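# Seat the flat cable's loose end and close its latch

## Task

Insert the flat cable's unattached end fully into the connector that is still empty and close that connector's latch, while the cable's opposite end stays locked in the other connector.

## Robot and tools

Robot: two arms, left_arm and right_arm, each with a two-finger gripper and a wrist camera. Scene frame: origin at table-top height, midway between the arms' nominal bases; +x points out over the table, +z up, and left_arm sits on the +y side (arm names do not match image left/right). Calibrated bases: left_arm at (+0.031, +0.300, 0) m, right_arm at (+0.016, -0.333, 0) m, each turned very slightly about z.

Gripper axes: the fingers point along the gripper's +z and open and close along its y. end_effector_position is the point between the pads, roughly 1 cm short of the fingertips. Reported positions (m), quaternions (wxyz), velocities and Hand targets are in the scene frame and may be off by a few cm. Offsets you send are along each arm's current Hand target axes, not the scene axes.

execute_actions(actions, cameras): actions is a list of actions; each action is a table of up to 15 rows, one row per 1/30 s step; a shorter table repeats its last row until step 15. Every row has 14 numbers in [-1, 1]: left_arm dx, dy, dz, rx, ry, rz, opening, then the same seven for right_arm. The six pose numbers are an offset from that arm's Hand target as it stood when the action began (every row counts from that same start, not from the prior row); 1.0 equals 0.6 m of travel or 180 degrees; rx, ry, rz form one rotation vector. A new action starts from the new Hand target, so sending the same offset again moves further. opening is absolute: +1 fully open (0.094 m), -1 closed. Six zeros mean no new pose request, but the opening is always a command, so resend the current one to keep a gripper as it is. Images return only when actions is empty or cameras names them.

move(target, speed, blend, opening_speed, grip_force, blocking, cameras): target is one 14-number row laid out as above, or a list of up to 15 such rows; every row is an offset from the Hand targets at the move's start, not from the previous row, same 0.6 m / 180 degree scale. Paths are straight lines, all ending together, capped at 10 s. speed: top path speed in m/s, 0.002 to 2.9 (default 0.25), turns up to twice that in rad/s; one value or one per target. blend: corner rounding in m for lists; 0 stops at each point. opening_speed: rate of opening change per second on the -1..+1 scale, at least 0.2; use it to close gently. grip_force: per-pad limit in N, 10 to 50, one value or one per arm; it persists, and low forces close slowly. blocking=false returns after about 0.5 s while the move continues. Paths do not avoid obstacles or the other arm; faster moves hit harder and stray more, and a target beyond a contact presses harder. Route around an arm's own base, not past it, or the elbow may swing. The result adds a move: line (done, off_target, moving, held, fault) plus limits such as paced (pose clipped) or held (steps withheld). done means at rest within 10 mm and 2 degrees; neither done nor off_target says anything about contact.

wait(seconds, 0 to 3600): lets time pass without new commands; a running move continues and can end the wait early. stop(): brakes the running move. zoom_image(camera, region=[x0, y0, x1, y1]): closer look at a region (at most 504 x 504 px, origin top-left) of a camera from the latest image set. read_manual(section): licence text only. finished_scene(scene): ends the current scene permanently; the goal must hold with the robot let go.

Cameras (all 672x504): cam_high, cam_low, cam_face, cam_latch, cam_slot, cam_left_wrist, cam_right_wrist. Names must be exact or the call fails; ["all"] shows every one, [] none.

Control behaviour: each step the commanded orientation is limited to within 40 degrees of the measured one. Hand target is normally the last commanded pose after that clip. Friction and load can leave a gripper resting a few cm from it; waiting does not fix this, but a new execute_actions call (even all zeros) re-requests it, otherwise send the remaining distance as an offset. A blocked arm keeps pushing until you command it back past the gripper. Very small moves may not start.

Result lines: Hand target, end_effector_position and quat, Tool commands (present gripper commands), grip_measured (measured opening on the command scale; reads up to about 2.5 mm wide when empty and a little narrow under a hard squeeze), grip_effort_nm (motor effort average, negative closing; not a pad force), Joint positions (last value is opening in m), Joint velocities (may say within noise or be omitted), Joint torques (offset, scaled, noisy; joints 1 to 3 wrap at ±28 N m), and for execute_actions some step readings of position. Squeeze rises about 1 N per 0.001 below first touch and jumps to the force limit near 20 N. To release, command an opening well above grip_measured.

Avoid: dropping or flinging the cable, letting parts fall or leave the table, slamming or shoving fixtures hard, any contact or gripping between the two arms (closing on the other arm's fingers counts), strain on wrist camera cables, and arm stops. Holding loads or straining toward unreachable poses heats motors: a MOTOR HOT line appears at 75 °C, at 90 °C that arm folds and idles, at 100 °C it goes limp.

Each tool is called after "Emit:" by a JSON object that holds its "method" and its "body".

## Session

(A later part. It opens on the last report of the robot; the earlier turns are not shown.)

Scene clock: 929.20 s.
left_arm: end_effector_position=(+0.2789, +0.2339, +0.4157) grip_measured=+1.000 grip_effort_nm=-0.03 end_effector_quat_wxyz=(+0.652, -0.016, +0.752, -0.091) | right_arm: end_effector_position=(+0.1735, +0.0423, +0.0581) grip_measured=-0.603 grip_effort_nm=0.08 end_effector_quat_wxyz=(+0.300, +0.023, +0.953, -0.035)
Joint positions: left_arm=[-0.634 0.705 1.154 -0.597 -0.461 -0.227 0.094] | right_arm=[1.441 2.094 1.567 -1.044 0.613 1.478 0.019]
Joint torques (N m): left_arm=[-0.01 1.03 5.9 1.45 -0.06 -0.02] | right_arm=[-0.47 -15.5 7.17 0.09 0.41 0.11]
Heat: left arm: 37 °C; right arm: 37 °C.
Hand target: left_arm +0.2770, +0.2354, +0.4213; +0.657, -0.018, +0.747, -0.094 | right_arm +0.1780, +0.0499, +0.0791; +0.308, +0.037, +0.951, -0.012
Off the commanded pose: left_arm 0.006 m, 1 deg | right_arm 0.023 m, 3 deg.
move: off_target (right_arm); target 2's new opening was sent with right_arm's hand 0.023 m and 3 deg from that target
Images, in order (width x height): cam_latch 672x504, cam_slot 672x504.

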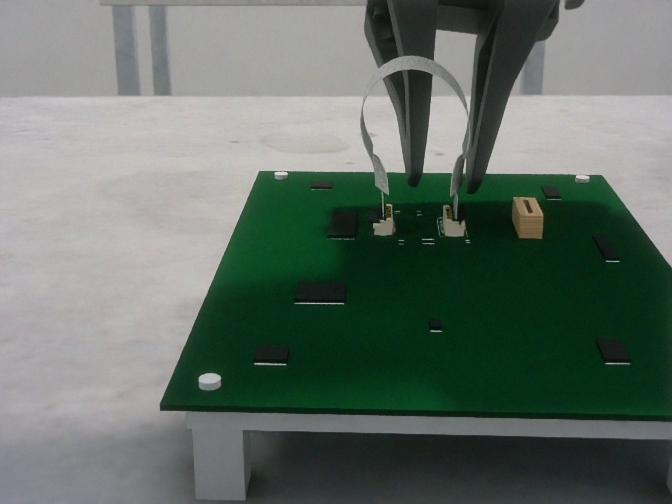

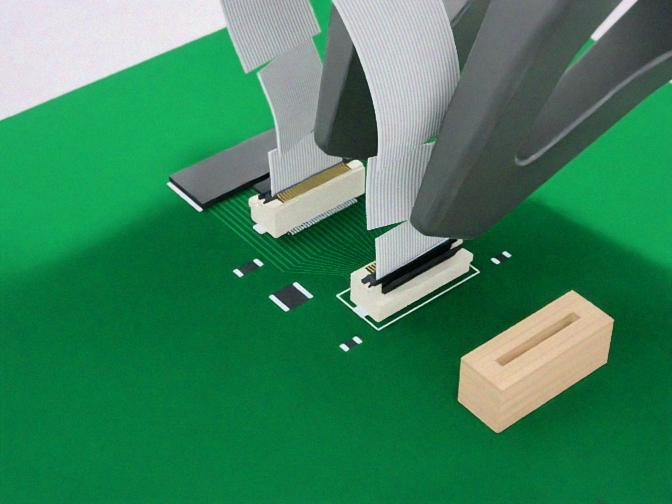

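Emit:
{"method": "move", "body": {"target": [[0,0,0,0,0,0,1,0.03,-0.01,0.0395,0,0,0,-0.78]], "speed": 0.03, "cameras": ["cam_slot","cam_latch"]}}

Emit:
{"method": "zoom_image", "body": {"camera": "cam_slot", "region": [340, 200, 490, 310]}}

Emit:
{"method": "zoom_image", "body": {"camera": "cam_latch", "region": [420, 180, 500, 240]}}

Scene clock: 939.57 s.
left_arm: end_effector_position=(+0.2789, +0.2339, +0.4157) grip_measured=+1.000 grip_effort_nm=-0.03 end_effector_quat_wxyz=(+0.652, -0.016, +0.752, -0.091) | right_arm: end_effector_position=(+0.1740, +0.0455, +0.0463) grip_measured=-0.778 grip_effort_nm=-0.15 end_effector_quat_wxyz=(+0.302, +0.028, +0.953, -0.020)
Joint positions: left_arm=[-0.634 0.705 1.154 -0.597 -0.461 -0.227 0.094] | right_arm=[1.441 2.094 1.517 -0.962 0.614 1.479 0.01]
Joint torques (N m): left_arm=[-0.05 1.01 5.91 1.48 -0.06 -0.02] | right_arm=[-0.32 -14.06 3.41 0.52 0.41 0.12]
Heat: left arm: 37 °C; right arm: 38 °C.
Hand target: left_arm +0.2770, +0.2354, +0.4213; +0.657, -0.018, +0.747, -0.094 | right_arm +0.1769, +0.0440, +0.0493; +0.308, +0.037, +0.950, -0.012
Off the commanded pose: left_arm 0.006 m, 1 deg | right_arm 0.004 m, 2 deg.
move: done
Images, in order (width x height): cam_latch 672x504, cam_slot 672x504.

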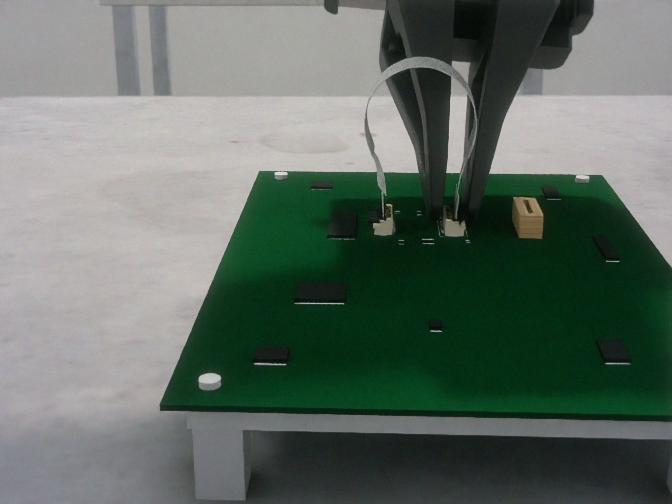

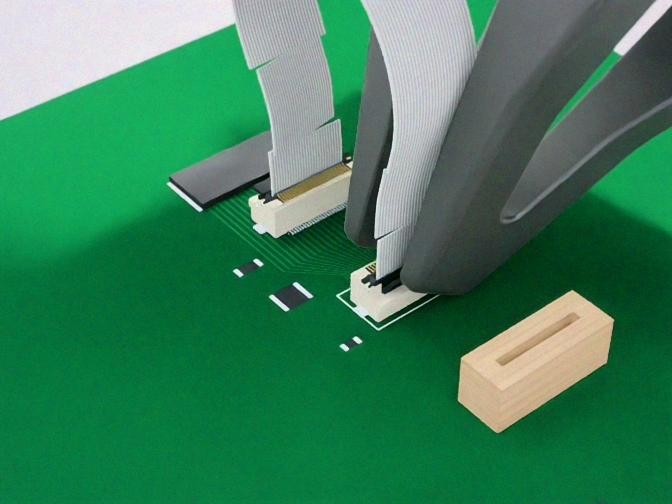

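Scaled by 3.360.

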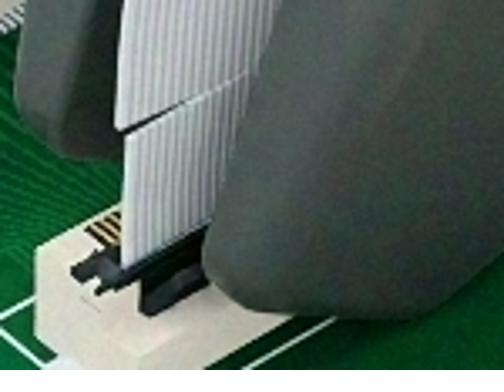

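Scaled by 6.300.

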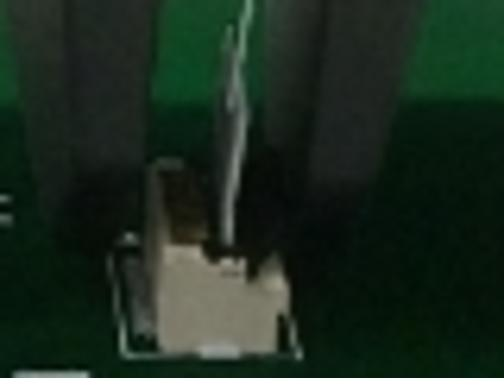

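Emit:
{"method": "move", "body": {"target": [0,0,0,0,0,0,1,-0.031,0.003,-0.042,0,0,0,-0.7], "speed": 0.03, "cameras": ["cam_slot","cam_latch"]}}

Emit:
{"method": "zoom_image", "body": {"camera": "cam_slot", "region": [340, 200, 490, 310]}}

Emit:
{"method": "zoom_image", "body": {"camera": "cam_latch", "region": [420, 180, 500, 240]}}

Scene clock: 943.63 s.
left_arm: end_effector_position=(+0.2789, +0.2339, +0.4157) grip_measured=+1.000 grip_effort_nm=-0.03 end_effector_quat_wxyz=(+0.652, -0.016, +0.752, -0.091) | right_arm: end_effector_position=(+0.1733, +0.0425, +0.0535) grip_measured=-0.702 grip_effort_nm=0.08 end_effector_quat_wxyz=(+0.299, +0.025, +0.953, -0.032)
Joint positions: left_arm=[-0.634 0.705 1.154 -0.597 -0.461 -0.227 0.094] | right_arm=[1.441 2.094 1.548 -1.018 0.612 1.479 0.014]
Joint torques (N m): left_arm=[-0.03 1.06 5.93 1.46 -0.06 -0.01] | right_arm=[-0.28 -17.09 7.12 -0.12 0.43 0.12]
Heat: left arm: 37 °C; right arm: 39 °C.
Hand target: left_arm +0.2770, +0.2354, +0.4213; +0.657, -0.018, +0.747, -0.094 | right_arm +0.1773, +0.0458, +0.0807; +0.308, +0.037, +0.950, -0.011
Off the commanded pose: left_arm 0.006 m, 1 deg | right_arm 0.028 m, 3 deg.
move: off_target (right_arm)
Images, in order (width x height): cam_latch 672x504, cam_slot 672x504.

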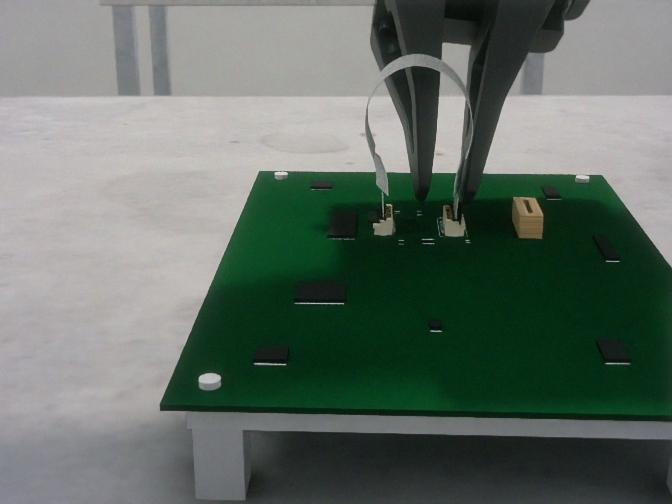

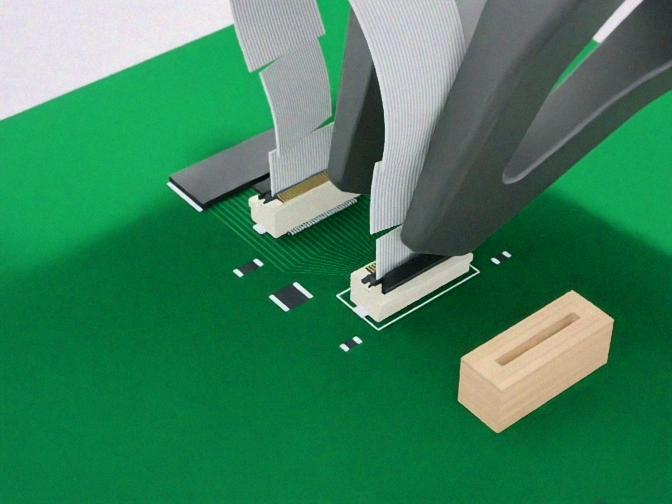

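Scaled by 3.360.

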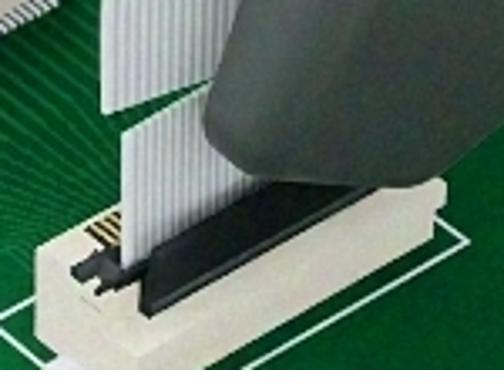

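Scaled by 6.300.

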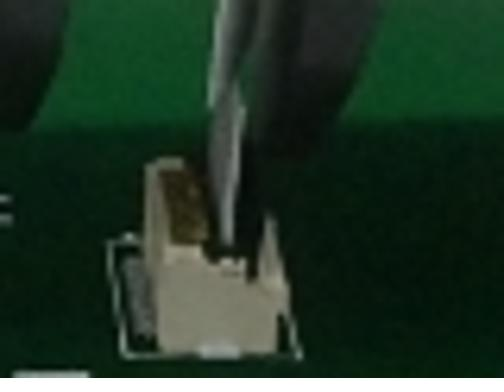

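Emit:
{"method": "move", "body": {"target": [[0,0,0,0,0,0,1,-0.006,0.004,-0.008,0,0,0,-0.6],[0,0,0,0,0,0,1,0.012,0.009,0.018,0,0,0,-0.6],[0,0,0,0,0,0,1,0.012,0.009,0.018,0,0,0,-0.78],[0,0,0,0,0,0,1,0.034,0.015,0.047,0,0,0,-0.78]], "speed": 0.03, "cameras": ["cam_slot","cam_latch"]}}

Emit:
{"method": "zoom_image", "body": {"camera": "cam_slot", "region": [340, 200, 490, 310]}}

Emit:
{"method": "zoom_image", "body": {"camera": "cam_latch", "region": [420, 180, 500, 240]}}

Scene clock: 953.37 s.
left_arm: end_effector_position=(+0.2789, +0.2339, +0.4157) grip_measured=+1.000 grip_effort_nm=-0.03 end_effector_quat_wxyz=(+0.652, -0.016, +0.752, -0.091) | right_arm: end_effector_position=(+0.1749, +0.0552, +0.0586) grip_measured=-0.778 grip_effort_nm=-0.15 end_effector_quat_wxyz=(+0.301, +0.033, +0.953, -0.007)
Joint positions: left_arm=[-0.634 0.705 1.154 -0.597 -0.461 -0.227 0.094] | right_arm=[1.441 2.094 1.568 -0.986 0.61 1.479 0.01]
Joint torques (N m): left_arm=[-0.02 0.99 5.94 1.46 -0.05 -0.01] | right_arm=[-0.21 -10.18 3.56 0.73 0.44 0.09]
Heat: left arm: 37 °C; right arm: 40 °C.
Hand target: left_arm +0.2770, +0.2354, +0.4213; +0.657, -0.018, +0.747, -0.094 | right_arm +0.1781, +0.0548, +0.0459; +0.308, +0.037, +0.950, -0.011
Off the commanded pose: left_arm 0.006 m, 1 deg | right_arm 0.013 m, 1 deg.
move: off_target (right_arm)
Images, in order (width x height): cam_latch 672x504, cam_slot 672x504.

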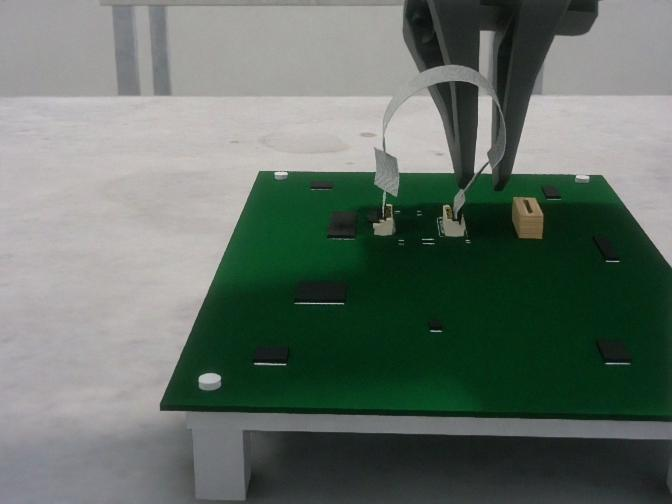

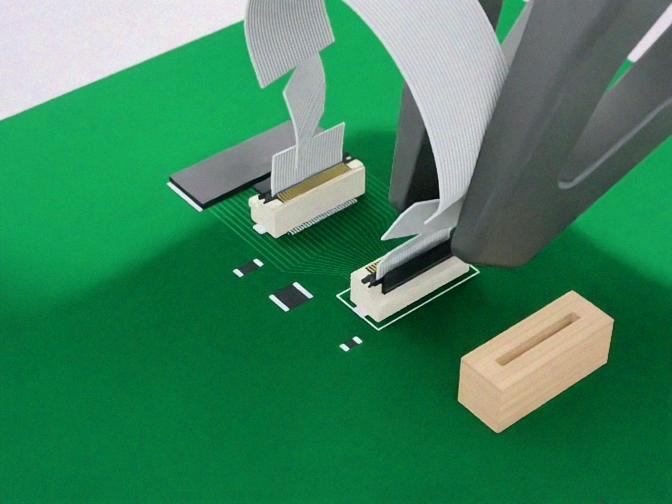

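Scaled by 3.360.

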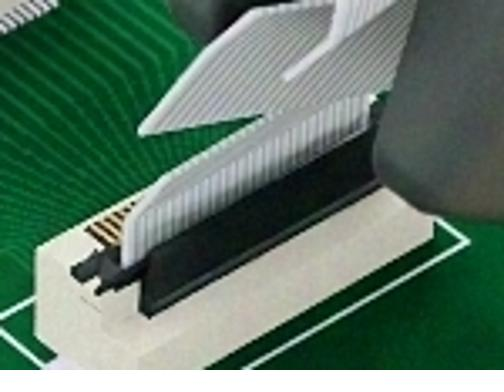

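Scaled by 6.300.

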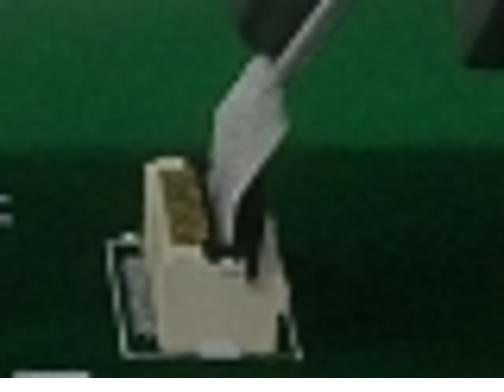

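Emit:
{"method": "move", "body": {"target": [0,0,0,0,0,0,1,0.012,-0.004,0.0165,0,0,0,-0.78], "speed": 0.03, "cameras": ["cam_slot","cam_latch"]}}

Emit:
{"method": "zoom_image", "body": {"camera": "cam_slot", "region": [340, 200, 490, 310]}}

Emit:
{"method": "zoom_image", "body": {"camera": "cam_latch", "region": [420, 180, 500, 240]}}

Scene clock: 957.33 s.
left_arm: end_effector_position=(+0.2789, +0.2339, +0.4157) grip_measured=+1.000 grip_effort_nm=-0.03 end_effector_quat_wxyz=(+0.652, -0.016, +0.752, -0.091) | right_arm: end_effector_position=(+0.1750, +0.0565, +0.0546) grip_measured=-0.778 grip_effort_nm=-0.15 end_effector_quat_wxyz=(+0.316, +0.030, +0.948, -0.001)
Joint positions: left_arm=[-0.634 0.705 1.154 -0.597 -0.461 -0.227 0.094] | right_arm=[1.452 2.094 1.538 -0.944 0.64 1.479 0.01]
Joint torques (N m): left_arm=[-0.05 0.99 5.91 1.46 -0.07 -0.01] | right_arm=[-1.29 -9.83 2.92 0.78 0.18 0.15]
Heat: left arm: 37 °C; right arm: 39 °C.
Hand target: left_arm +0.2770, +0.2354, +0.4213; +0.657, -0.018, +0.747, -0.094 | right_arm +0.1779, +0.0523, +0.0336; +0.308, +0.037, +0.950, -0.012
Off the commanded pose: left_arm 0.006 m, 1 deg | right_arm 0.022 m, 2 deg.
move: off_target (right_arm)
Images, in order (width x height): cam_latch 672x504, cam_slot 672x504.

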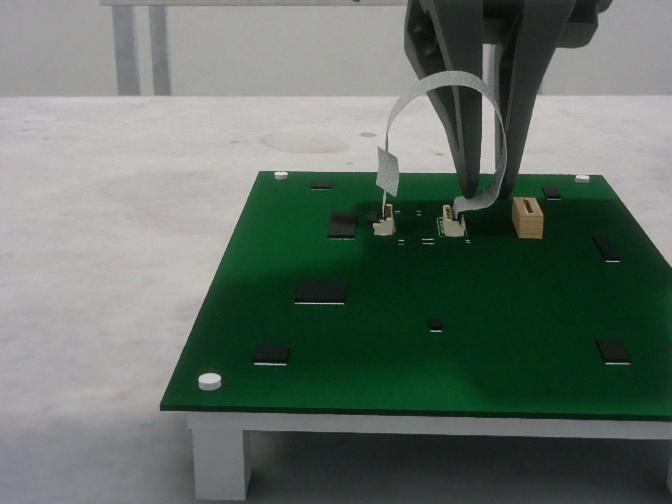

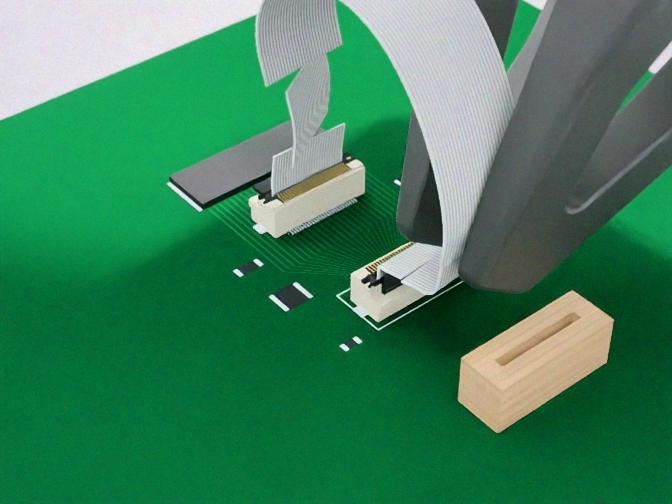

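Scaled by 3.360.

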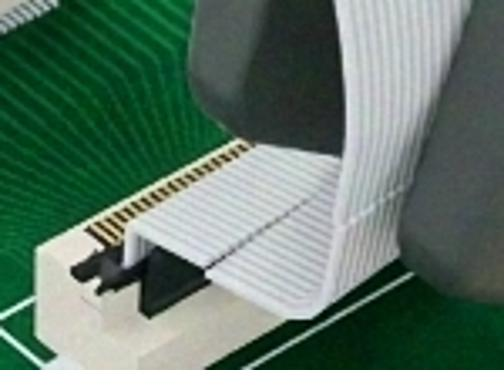

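Scaled by 6.300.

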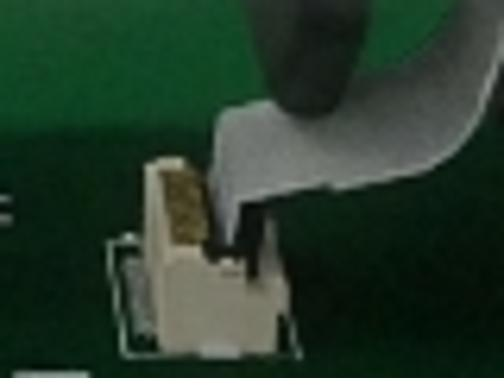

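Emit:
{"method": "move", "body": {"target": [[0,0,0,0,0,0,1,-0.035,-0.003,-0.047,0,0,0,-0.78],[0,0,0,0,0,0,1,-0.035,-0.018,-0.046,0,0,0,-0.78],[0,0,0,0,0,0,1,-0.0175,-0.015,-0.023,0,0,0,-0.78]], "speed": 0.03, "cameras": ["cam_slot","cam_latch"]}}

Emit:
{"method": "zoom_image", "body": {"camera": "cam_slot", "region": [340, 200, 490, 310]}}

Emit:
{"method": "zoom_image", "body": {"camera": "cam_latch", "region": [420, 180, 500, 240]}}

Scene clock: 966.03 s.
left_arm: end_effector_position=(+0.2789, +0.2339, +0.4157) grip_measured=+1.000 grip_effort_nm=-0.04 end_effector_quat_wxyz=(+0.652, -0.016, +0.752, -0.091) | right_arm: end_effector_position=(+0.1734, +0.0456, +0.0466) grip_measured=-0.778 grip_effort_nm=-0.15 end_effector_quat_wxyz=(+0.303, +0.028, +0.952, -0.020)
Joint positions: left_arm=[-0.634 0.705 1.154 -0.597 -0.461 -0.227 0.094] | right_arm=[1.443 2.093 1.515 -0.961 0.616 1.479 0.01]
Joint torques (N m): left_arm=[-0.02 1.02 5.93 1.45 -0.06 0] | right_arm=[-0.69 -14.6 3.44 0.5 0.36 0.06]
Heat: left arm: 37 °C; right arm: 39 °C.
Hand target: left_arm +0.2770, +0.2354, +0.4213; +0.657, -0.018, +0.747, -0.094 | right_arm +0.1777, +0.0433, +0.0510; +0.308, +0.037, +0.950, -0.012
Off the commanded pose: left_arm 0.006 m, 1 deg | right_arm 0.006 m, 2 deg.
move: done
Images, in order (width x height): cam_latch 672x504, cam_slot 672x504.

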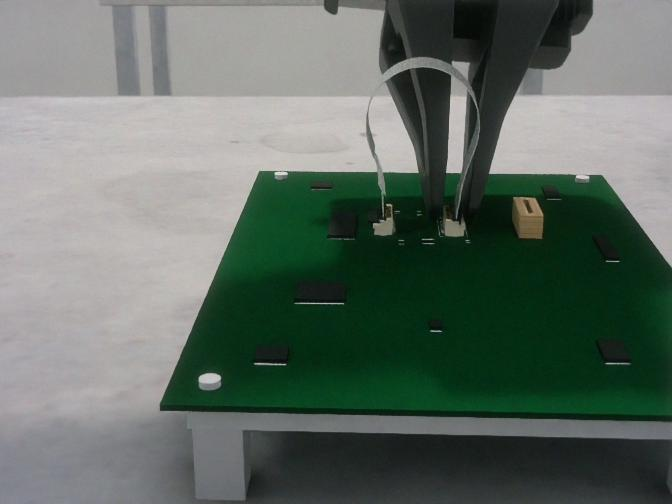

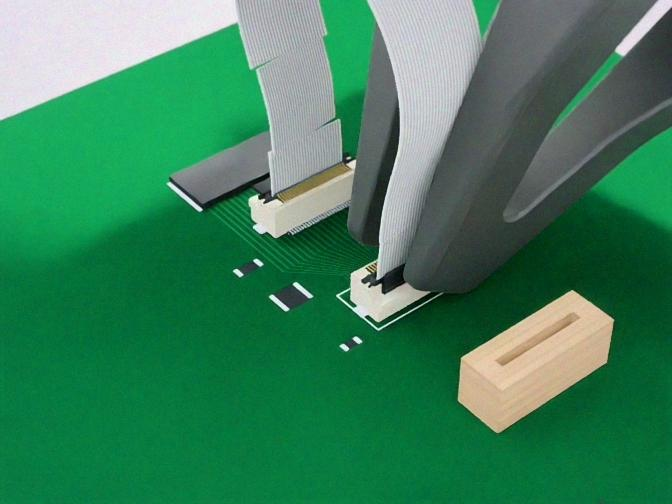

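Scaled by 3.360.

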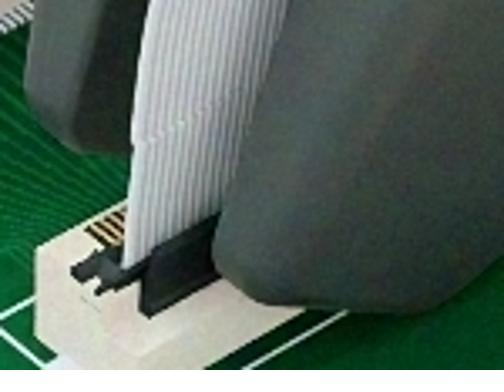

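Scaled by 6.300.

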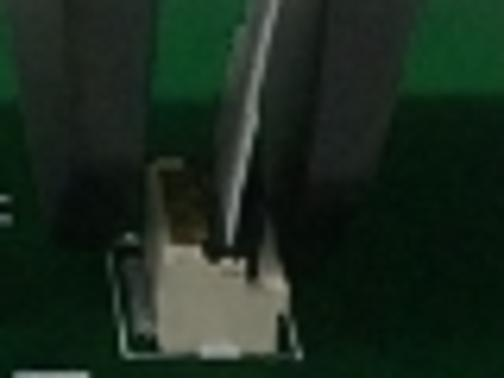

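Emit:
{"method": "move", "body": {"target": [[0,0,0,0,0,0,1,-0.034,0.004,-0.047,0,0,0,-0.78],[0,0,0,0,0,0,1,-0.002,0.0,-0.003,0,0,0,-0.78]], "speed": 0.03}}

Scene clock: 973.00 s.
left_arm: end_effector_position=(+0.2789, +0.2339, +0.4157) grip_measured=+1.000 grip_effort_nm=-0.04 end_effector_quat_wxyz=(+0.652, -0.016, +0.752, -0.091) | right_arm: end_effector_position=(+0.1730, +0.0460, +0.0475) grip_measured=-0.778 grip_effort_nm=-0.15 end_effector_quat_wxyz=(+0.301, +0.028, +0.953, -0.018)
Joint positions: left_arm=[-0.634 0.705 1.154 -0.597 -0.461 -0.227 0.094] | right_arm=[1.443 2.09 1.516 -0.961 0.613 1.479 0.01]
Joint torques (N m): left_arm=[-0.06 1.03 5.93 1.47 -0.07 -0.01] | right_arm=[-0.79 -14.46 3.81 0.4 0.4 0.11]
Heat: left arm: 37 °C; right arm: 39 °C.
Hand target: left_arm +0.2770, +0.2354, +0.4213; +0.657, -0.018, +0.747, -0.094 | right_arm +0.1776, +0.0433, +0.0533; +0.308, +0.037, +0.950, -0.011
Off the commanded pose: left_arm 0.006 m, 1 deg | right_arm 0.008 m, 2 deg.
move: done

Emit:
{"method": "move", "body": {"target": [0,0,0,0,0,0,1,-0.034,0.004,-0.047,0,0,0,-0.78], "speed": 0.03}}

Emit:
{"method": "move", "body": {"target": [0,0,0,0,0,0,1,0.0245,-0.004,0.034,0,0,0,-0.78], "speed": 0.03}}

Scene clock: 976.80 s.
left_arm: end_effector_position=(+0.2789, +0.2339, +0.4157) grip_measured=+1.000 grip_effort_nm=-0.03 end_effector_quat_wxyz=(+0.652, -0.016, +0.752, -0.091) | right_arm: end_effector_position=(+0.1718, +0.0421, +0.0588) grip_measured=-0.778 grip_effort_nm=-0.15 end_effector_quat_wxyz=(+0.297, +0.023, +0.954, -0.034)
Joint positions: left_arm=[-0.634 0.705 1.154 -0.597 -0.461 -0.227 0.094] | right_arm=[1.443 2.09 1.565 -1.046 0.608 1.479 0.01]
Joint torques (N m): left_arm=[-0.06 1.03 5.93 1.46 -0.06 -0.01] | right_arm=[-0.68 -17.43 7.25 -0.11 0.46 0.1]
Heat: left arm: 37 °C; right arm: 40 °C.
Hand target: left_arm +0.2770, +0.2354, +0.4213; +0.657, -0.018, +0.747, -0.094 | right_arm +0.1777, +0.0456, +0.0880; +0.308, +0.037, +0.950, -0.012
Off the commanded pose: left_arm 0.006 m, 1 deg | right_arm 0.030 m, 3 deg.
move: off_target (right_arm)

Scene clock: 978.30 s.
left_arm: end_effector_position=(+0.2789, +0.2339, +0.4157) grip_measured=+1.000 grip_effort_nm=-0.03 end_effector_quat_wxyz=(+0.652, -0.016, +0.752, -0.091) | right_arm: end_effector_position=(+0.1724, +0.0466, +0.0534) grip_measured=-0.778 grip_effort_nm=-0.15 end_effector_quat_wxyz=(+0.299, +0.027, +0.954, -0.021)
Joint positions: left_arm=[-0.634 0.705 1.154 -0.597 -0.461 -0.227 0.094] | right_arm=[1.443 2.09 1.542 -0.995 0.608 1.479 0.01]
Joint torques (N m): left_arm=[-0.03 1.02 5.93 1.46 -0.05 -0.01] | right_arm=[-0.65 -15.77 3.55 0.36 0.45 0.1]
Heat: left arm: 37 °C; right arm: 41 °C.
Hand target: left_arm +0.2770, +0.2354, +0.4213; +0.657, -0.018, +0.747, -0.094 | right_arm +0.1776, +0.0433, +0.0629; +0.308, +0.037, +0.950, -0.011
Off the commanded pose: left_arm 0.006 m, 1 deg | right_arm 0.011 m, 2 deg.
move: off_target (right_arm)

Emit:
{"method": "move", "body": {"target": [0,0,0,0,0,0,1,0.005,0.0185,0.0046,0,0,0,-0.78], "speed": 0.03, "cameras": ["cam_slot","cam_latch"]}}

Emit:
{"method": "zoom_image", "body": {"camera": "cam_slot", "region": [340, 200, 490, 310]}}

Emit:
{"method": "zoom_image", "body": {"camera": "cam_latch", "region": [420, 180, 500, 240]}}

Scene clock: 981.40 s.
left_arm: end_effector_position=(+0.2789, +0.2339, +0.4157) grip_measured=+1.000 grip_effort_nm=-0.04 end_effector_quat_wxyz=(+0.652, -0.016, +0.752, -0.091) | right_arm: end_effector_position=(+0.1725, +0.0468, +0.0534) grip_measured=-0.778 grip_effort_nm=-0.14 end_effector_quat_wxyz=(+0.299, +0.027, +0.954, -0.021)
Joint positions: left_arm=[-0.634 0.705 1.154 -0.597 -0.461 -0.227 0.094] | right_arm=[1.443 2.09 1.542 -0.994 0.608 1.48 0.01]
Joint torques (N m): left_arm=[-0.03 1.05 5.93 1.46 -0.06 -0.02] | right_arm=[-0.24 -11.43 7.08 0.27 0.43 0.13]
Heat: left arm: 37 °C; right arm: 41 °C.
Hand target: left_arm +0.2770, +0.2354, +0.4213; +0.657, -0.018, +0.747, -0.094 | right_arm +0.1777, +0.0544, +0.0589; +0.308, +0.037, +0.950, -0.011
Off the commanded pose: left_arm 0.006 m, 1 deg | right_arm 0.011 m, 2 deg.
move: off_target (right_arm)
Images, in order (width x height): cam_latch 672x504, cam_slot 672x504.

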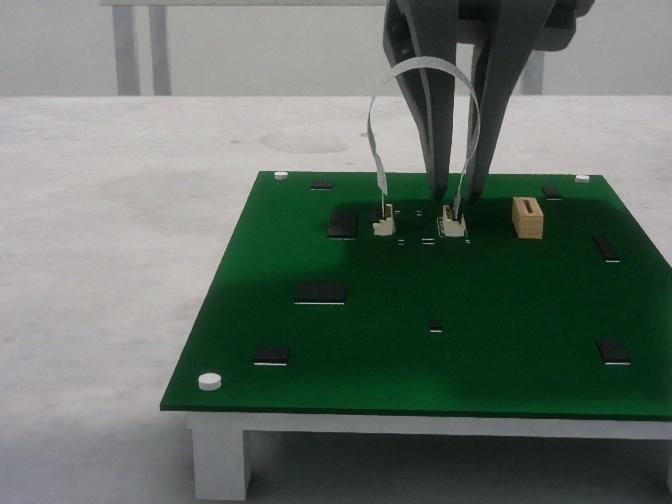

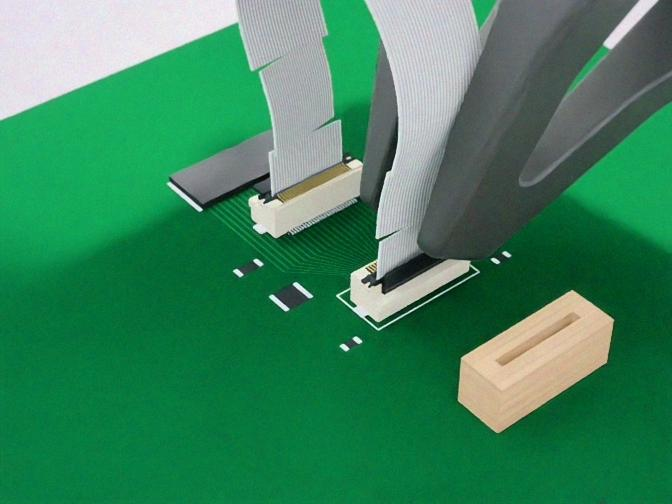

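Scaled by 3.360.

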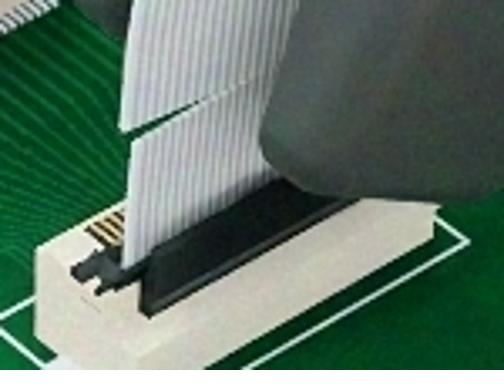

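Scaled by 6.300.

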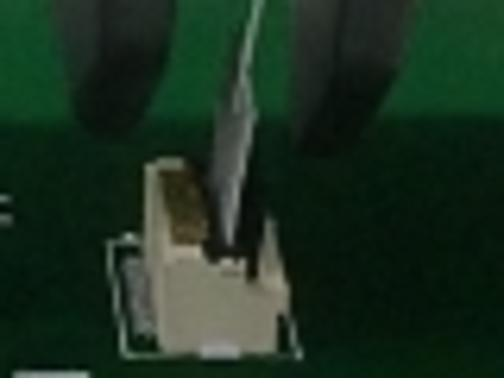

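Emit:
{"method": "move", "body": {"target": [0,0,0,0,0,0,1,0.0075,0.012,0.0095,0,0,0,-0.78], "speed": 0.03}}

Emit:
{"method": "move", "body": {"target": [0,0,0,0,0,0,1,0.005,0.004,0.006,0,0,0,-0.78], "speed": 0.03, "cameras": ["cam_slot","cam_latch"]}}

Emit:
{"method": "zoom_image", "body": {"camera": "cam_slot", "region": [340, 200, 490, 310]}}

Emit:
{"method": "zoom_image", "body": {"camera": "cam_latch", "region": [420, 180, 500, 240]}}

Scene clock: 986.20 s.
left_arm: end_effector_position=(+0.2789, +0.2339, +0.4157) grip_measured=+1.000 grip_effort_nm=-0.03 end_effector_quat_wxyz=(+0.652, -0.016, +0.752, -0.091) | right_arm: end_effector_position=(+0.1734, +0.0511, +0.0509) grip_measured=-0.778 grip_effort_nm=-0.15 end_effector_quat_wxyz=(+0.300, +0.028, +0.953, -0.022)
Joint positions: left_arm=[-0.634 0.705 1.154 -0.597 -0.461 -0.227 0.094] | right_arm=[1.443 2.113 1.568 -1.001 0.61 1.482 0.01]
Joint torques (N m): left_arm=[-0.05 1.03 5.94 1.47 -0.06 -0.02] | right_arm=[-0.17 -10.63 7.23 0.42 0.41 0.14]
Heat: left arm: 37 °C; right arm: 41 °C.
Hand target: left_arm +0.2770, +0.2354, +0.4213; +0.657, -0.018, +0.747, -0.094 | right_arm +0.1779, +0.0615, +0.0515; +0.308, +0.037, +0.950, -0.012
Off the commanded pose: left_arm 0.006 m, 1 deg | right_arm 0.011 m, 2 deg.
move: off_target (right_arm)

Scene clock: 986.80 s.
left_arm: end_effector_position=(+0.2789, +0.2339, +0.4157) grip_measured=+1.000 grip_effort_nm=-0.04 end_effector_quat_wxyz=(+0.652, -0.016, +0.752, -0.091) | right_arm: end_effector_position=(+0.1735, +0.0513, +0.0506) grip_measured=-0.778 grip_effort_nm=-0.15 end_effector_quat_wxyz=(+0.300, +0.027, +0.953, -0.025)
Joint positions: left_arm=[-0.634 0.705 1.154 -0.597 -0.461 -0.227 0.094] | right_arm=[1.443 2.12 1.576 -1.009 0.611 1.483 0.01]
Joint torques (N m): left_arm=[-0.03 0.99 5.94 1.47 -0.06 0] | right_arm=[0.02 -9.81 6.95 0.61 0.4 0.14]
Heat: left arm: 37 °C; right arm: 41 °C.
Hand target: left_arm +0.2770, +0.2354, +0.4213; +0.657, -0.018, +0.747, -0.094 | right_arm +0.1778, +0.0640, +0.0469; +0.308, +0.037, +0.950, -0.012
Off the commanded pose: left_arm 0.006 m, 1 deg | right_arm 0.014 m, 2 deg.
move: off_target (right_arm)
Images, in order (width x height): cam_latch 672x504, cam_slot 672x504.

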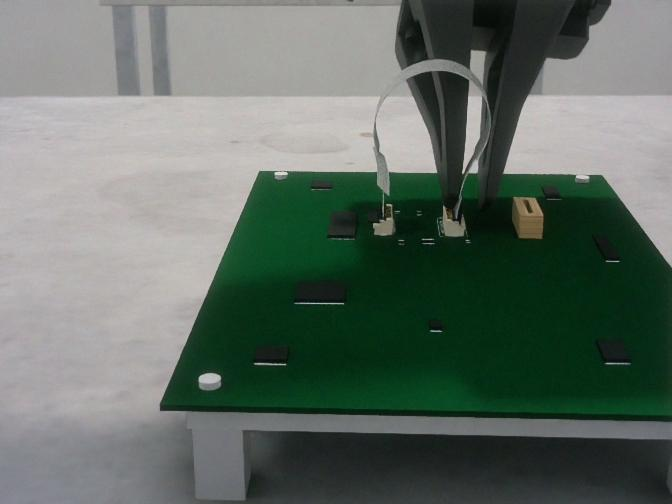

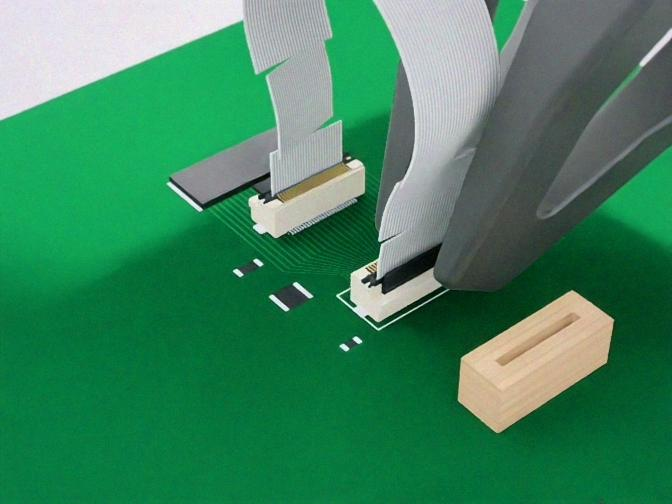

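Scaled by 3.360.

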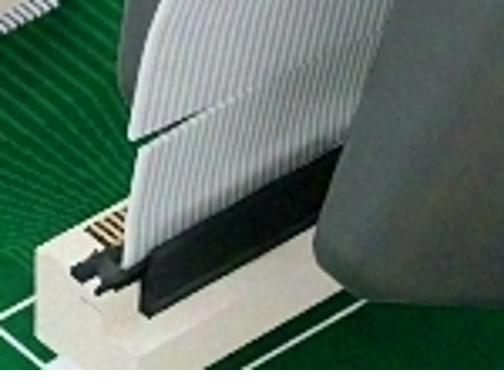

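Scaled by 6.300.

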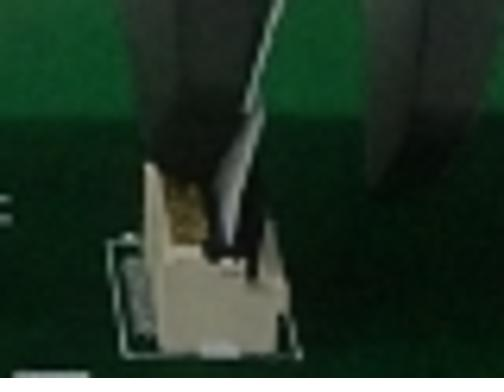

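Now push +y hard.

Emit:
{"method": "move", "body": {"target": [0,0,0,0,0,0,1,0.003,0.03,-0.0005,0,0,0,-0.78], "speed": 0.03, "cameras": ["cam_slot","cam_latch"]}}

Emit:
{"method": "zoom_image", "body": {"camera": "cam_slot", "region": [340, 200, 490, 310]}}

Emit:
{"method": "zoom_image", "body": {"camera": "cam_latch", "region": [420, 180, 500, 240]}}

Scene clock: 990.50 s.
left_arm: end_effector_position=(+0.2789, +0.2339, +0.4157) grip_measured=+1.000 grip_effort_nm=-0.03 end_effector_quat_wxyz=(+0.652, -0.016, +0.752, -0.091) | right_arm: end_effector_position=(+0.1735, +0.0526, +0.0500) grip_measured=-0.778 grip_effort_nm=-0.14 end_effector_quat_wxyz=(+0.298, +0.020, +0.952, -0.058)
Joint positions: left_arm=[-0.634 0.705 1.154 -0.597 -0.461 -0.227 0.094] | right_arm=[1.446 2.185 1.675 -1.115 0.616 1.493 0.01]
Joint torques (N m): left_arm=[0.01 1.05 5.91 1.47 -0.06 -0.02] | right_arm=[0.35 -10.28 7.69 1.09 0.37 0.17]
Heat: left arm: 37 °C; right arm: 40 °C.
Hand target: left_arm +0.2770, +0.2354, +0.4213; +0.657, -0.018, +0.747, -0.094 | right_arm +0.1776, +0.0821, +0.0461; +0.308, +0.037, +0.950, -0.012
Off the commanded pose: left_arm 0.006 m, 1 deg | right_arm 0.030 m, 6 deg.
move: off_target (right_arm)
Images, in order (width x height): cam_latch 672x504, cam_slot 672x504.

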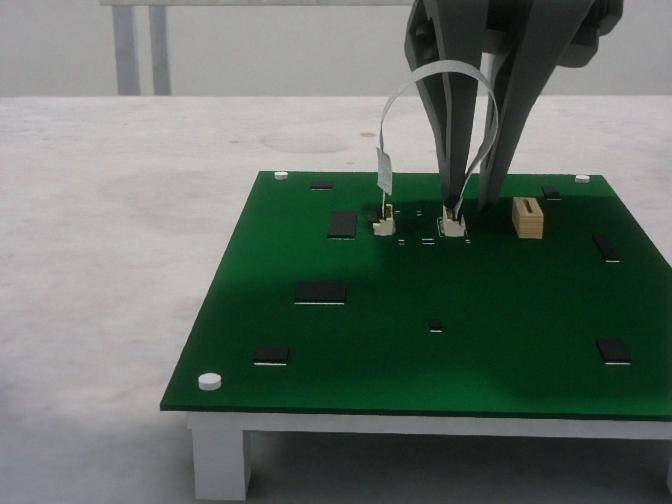

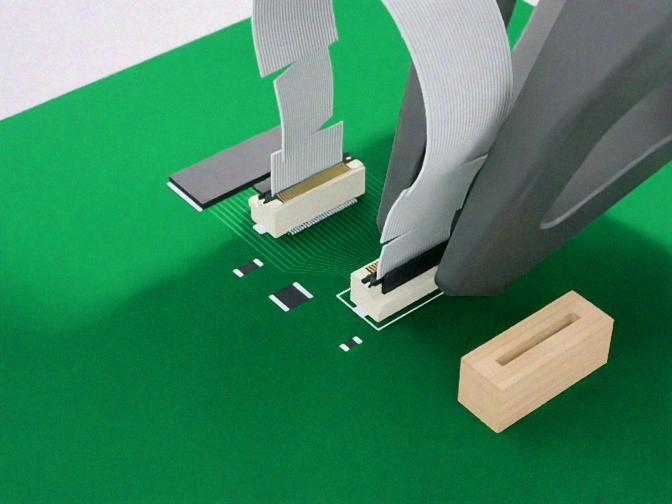

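Scaled by 3.360.

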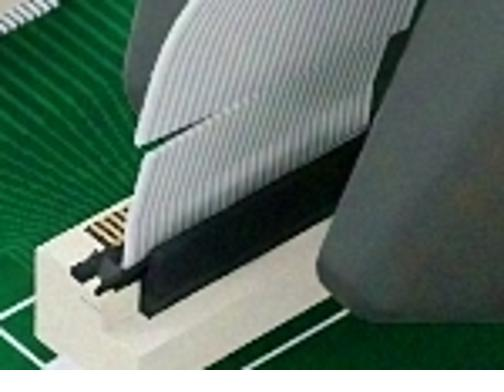

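Scaled by 6.300.

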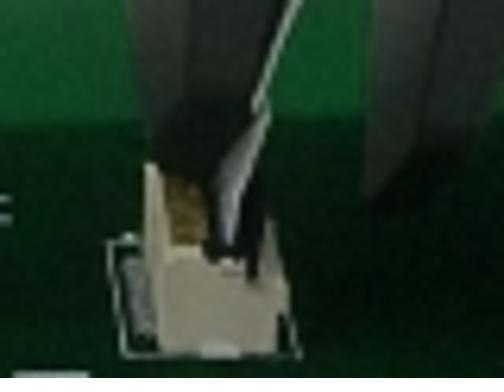

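Emit:
{"method": "move", "body": {"target": [[0,0,0,0,0,0,1,-0.002,-0.055,-0.003,0,0,0,-0.7],[0,0,0,0,0,0,1,-0.033,-0.05,-0.045,0,0,0,-0.5],[0,0,0,0,0,0,1,-0.018,-0.063,-0.024,0,0,0,-0.4]], "speed": 0.04, "cameras": ["cam_slot","cam_latch"]}}

Emit:
{"method": "zoom_image", "body": {"camera": "cam_slot", "region": [340, 190, 490, 310]}}

Scene clock: 1005.17 s.
left_arm: end_effector_position=(+0.2789, +0.2339, +0.4157) grip_measured=+1.000 grip_effort_nm=-0.04 end_effector_quat_wxyz=(+0.652, -0.016, +0.752, -0.091) | right_arm: end_effector_position=(+0.1709, +0.0452, +0.0485) grip_measured=-0.403 grip_effort_nm=0.09 end_effector_quat_wxyz=(+0.302, +0.028, +0.953, -0.029)
Joint positions: left_arm=[-0.634 0.705 1.154 -0.597 -0.461 -0.227 0.094] | right_arm=[1.449 2.108 1.547 -1.005 0.616 1.495 0.028]
Joint torques (N m): left_arm=[-0.02 1.01 5.96 1.47 -0.06 0] | right_arm=[-0.65 -17.21 3.82 0.33 0.38 0.01]
Heat: left arm: 37 °C; right arm: 40 °C.
Hand target: left_arm +0.2770, +0.2354, +0.4213; +0.657, -0.018, +0.747, -0.094 | right_arm +0.1749, +0.0444, +0.0641; +0.308, +0.037, +0.950, -0.012
Off the commanded pose: left_arm 0.006 m, 1 deg | right_arm 0.016 m, 2 deg.
move: off_target (right_arm); target 2's new opening was sent with right_arm's hand 0.027 m and 4 deg from that target; target 3's new opening was sent with right_arm's hand 0.016 m and 3 deg from that target
Images, in order (width x height): cam_latch 672x504, cam_slot 672x504.

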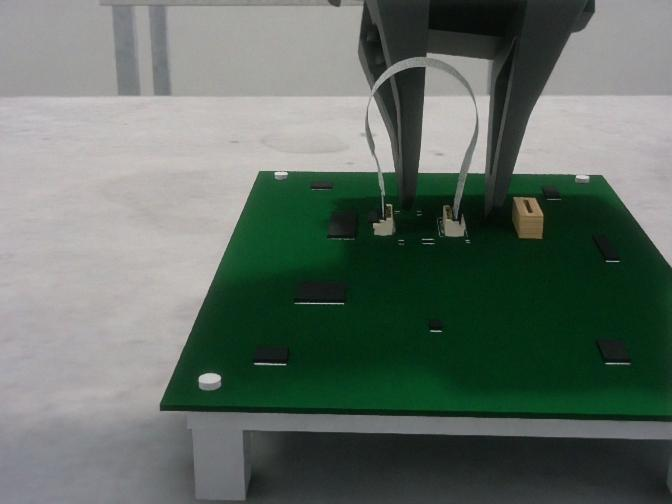

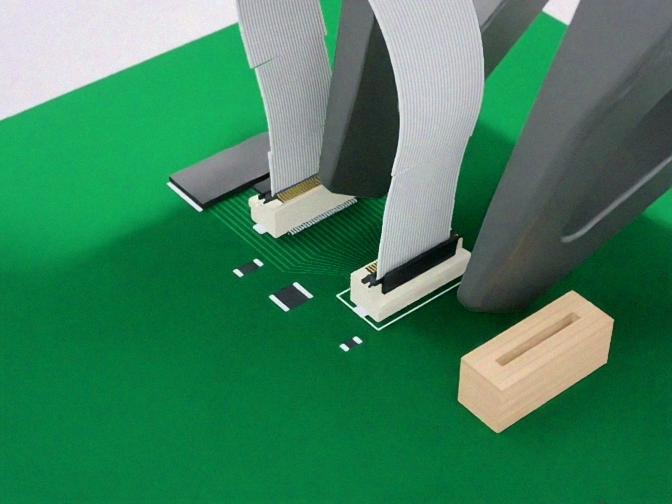

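Scaled by 3.360.

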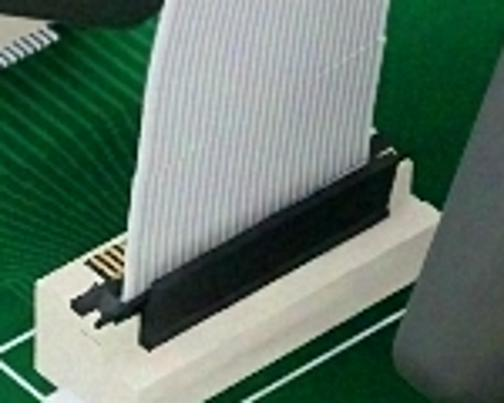

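Emit:
{"method": "move", "body": {"target": [[0,0,0,0,0,0,1,-0.0375,0.004,-0.04,0,0,0,-0.4],[0,0,0,0,0,0,1,-0.018,0.001,-0.0095,0,0,0,-0.4]], "speed": 0.04}}

Scene clock: 1009.67 s.
left_arm: end_effector_position=(+0.2789, +0.2339, +0.4157) grip_measured=+1.000 grip_effort_nm=-0.03 end_effector_quat_wxyz=(+0.652, -0.016, +0.752, -0.091) | right_arm: end_effector_position=(+0.1758, +0.0469, +0.0665) grip_measured=-0.402 grip_effort_nm=0.09 end_effector_quat_wxyz=(+0.302, +0.034, +0.953, -0.020)
Joint positions: left_arm=[-0.634 0.705 1.154 -0.597 -0.461 -0.227 0.094] | right_arm=[1.437 2.079 1.577 -1.037 0.613 1.486 0.028]
Joint torques (N m): left_arm=[-0.08 1.03 5.93 1.46 -0.06 -0.02] | right_arm=[-0.94 -15.24 3.99 0.39 0.4 -0.09]
Heat: left arm: 37 °C; right arm: 41 °C.
Hand target: left_arm +0.2770, +0.2354, +0.4213; +0.657, -0.018, +0.747, -0.094 | right_arm +0.1802, +0.0445, +0.0750; +0.308, +0.037, +0.951, -0.012
Off the commanded pose: left_arm 0.006 m, 1 deg | right_arm 0.010 m, 1 deg.
move: done

Emit:
{"method": "move", "body": {"target": [[0,0,0,0,0,0,1,0.006,0,0.009,0,0,0,-0.4],[0,0,0,0,0,0,1,0.006,0,0.009,0,0,0,-1],[0,0,0,0,0,0,1,0.043,-0.005,0.0585,0,0,0,-1]], "speed": 0.03, "cameras": ["cam_slot","cam_latch"]}}

Emit:
{"method": "zoom_image", "body": {"camera": "cam_slot", "region": [340, 190, 490, 310]}}

Scene clock: 1016.97 s.
left_arm: end_effector_position=(+0.2789, +0.2339, +0.4157) grip_measured=+1.000 grip_effort_nm=-0.03 end_effector_quat_wxyz=(+0.652, -0.016, +0.752, -0.091) | right_arm: end_effector_position=(+0.1756, +0.0519, +0.0579) grip_measured=-0.981 grip_effort_nm=-1.06 end_effector_quat_wxyz=(+0.320, +0.037, +0.947, +0.011)
Joint positions: left_arm=[-0.634 0.705 1.154 -0.597 -0.461 -0.227 0.094] | right_arm=[1.451 2.056 1.489 -0.908 0.645 1.485 0.001]
Joint torques (N m): left_arm=[-0.03 1.07 5.93 1.47 -0.07 -0.02] | right_arm=[-1.94 -9.14 1.92 0.79 0.08 -0.04]
Heat: left arm: 37 °C; right arm: 42 °C.
Hand target: left_arm +0.2770, +0.2354, +0.4213; +0.657, -0.018, +0.747, -0.094 | right_arm +0.1798, +0.0417, +0.0315; +0.308, +0.037, +0.950, -0.012
Off the commanded pose: left_arm 0.006 m, 1 deg | right_arm 0.029 m, 3 deg.
move: off_target (right_arm)
Images, in order (width x height): cam_latch 672x504, cam_slot 672x504.

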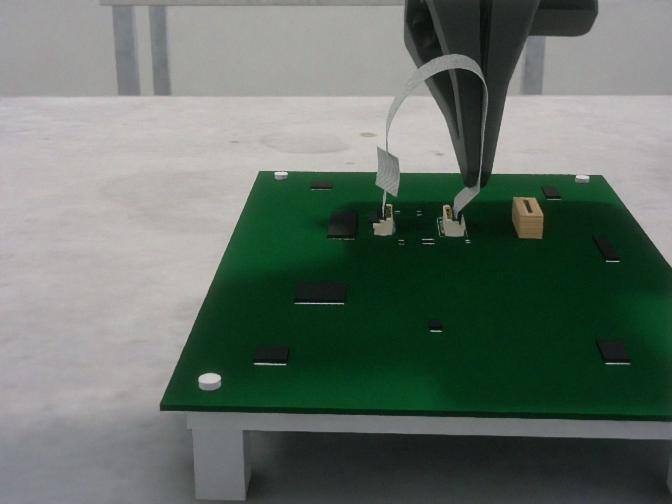

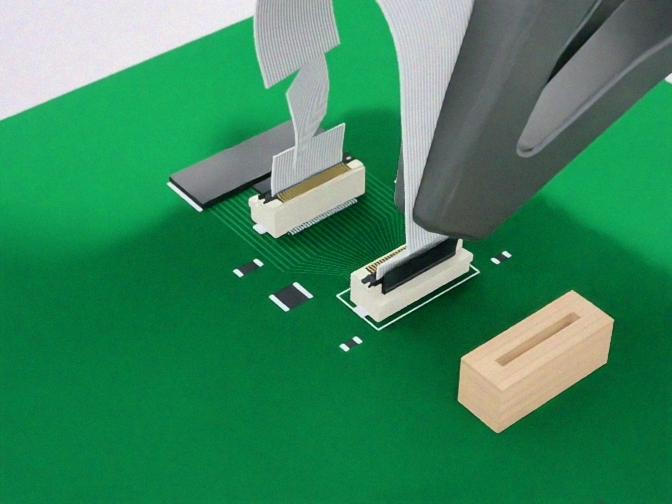

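Scaled by 3.360.

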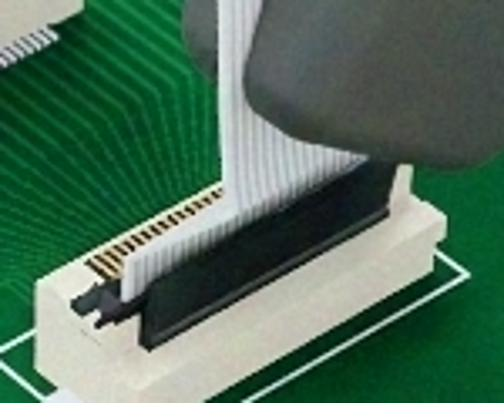

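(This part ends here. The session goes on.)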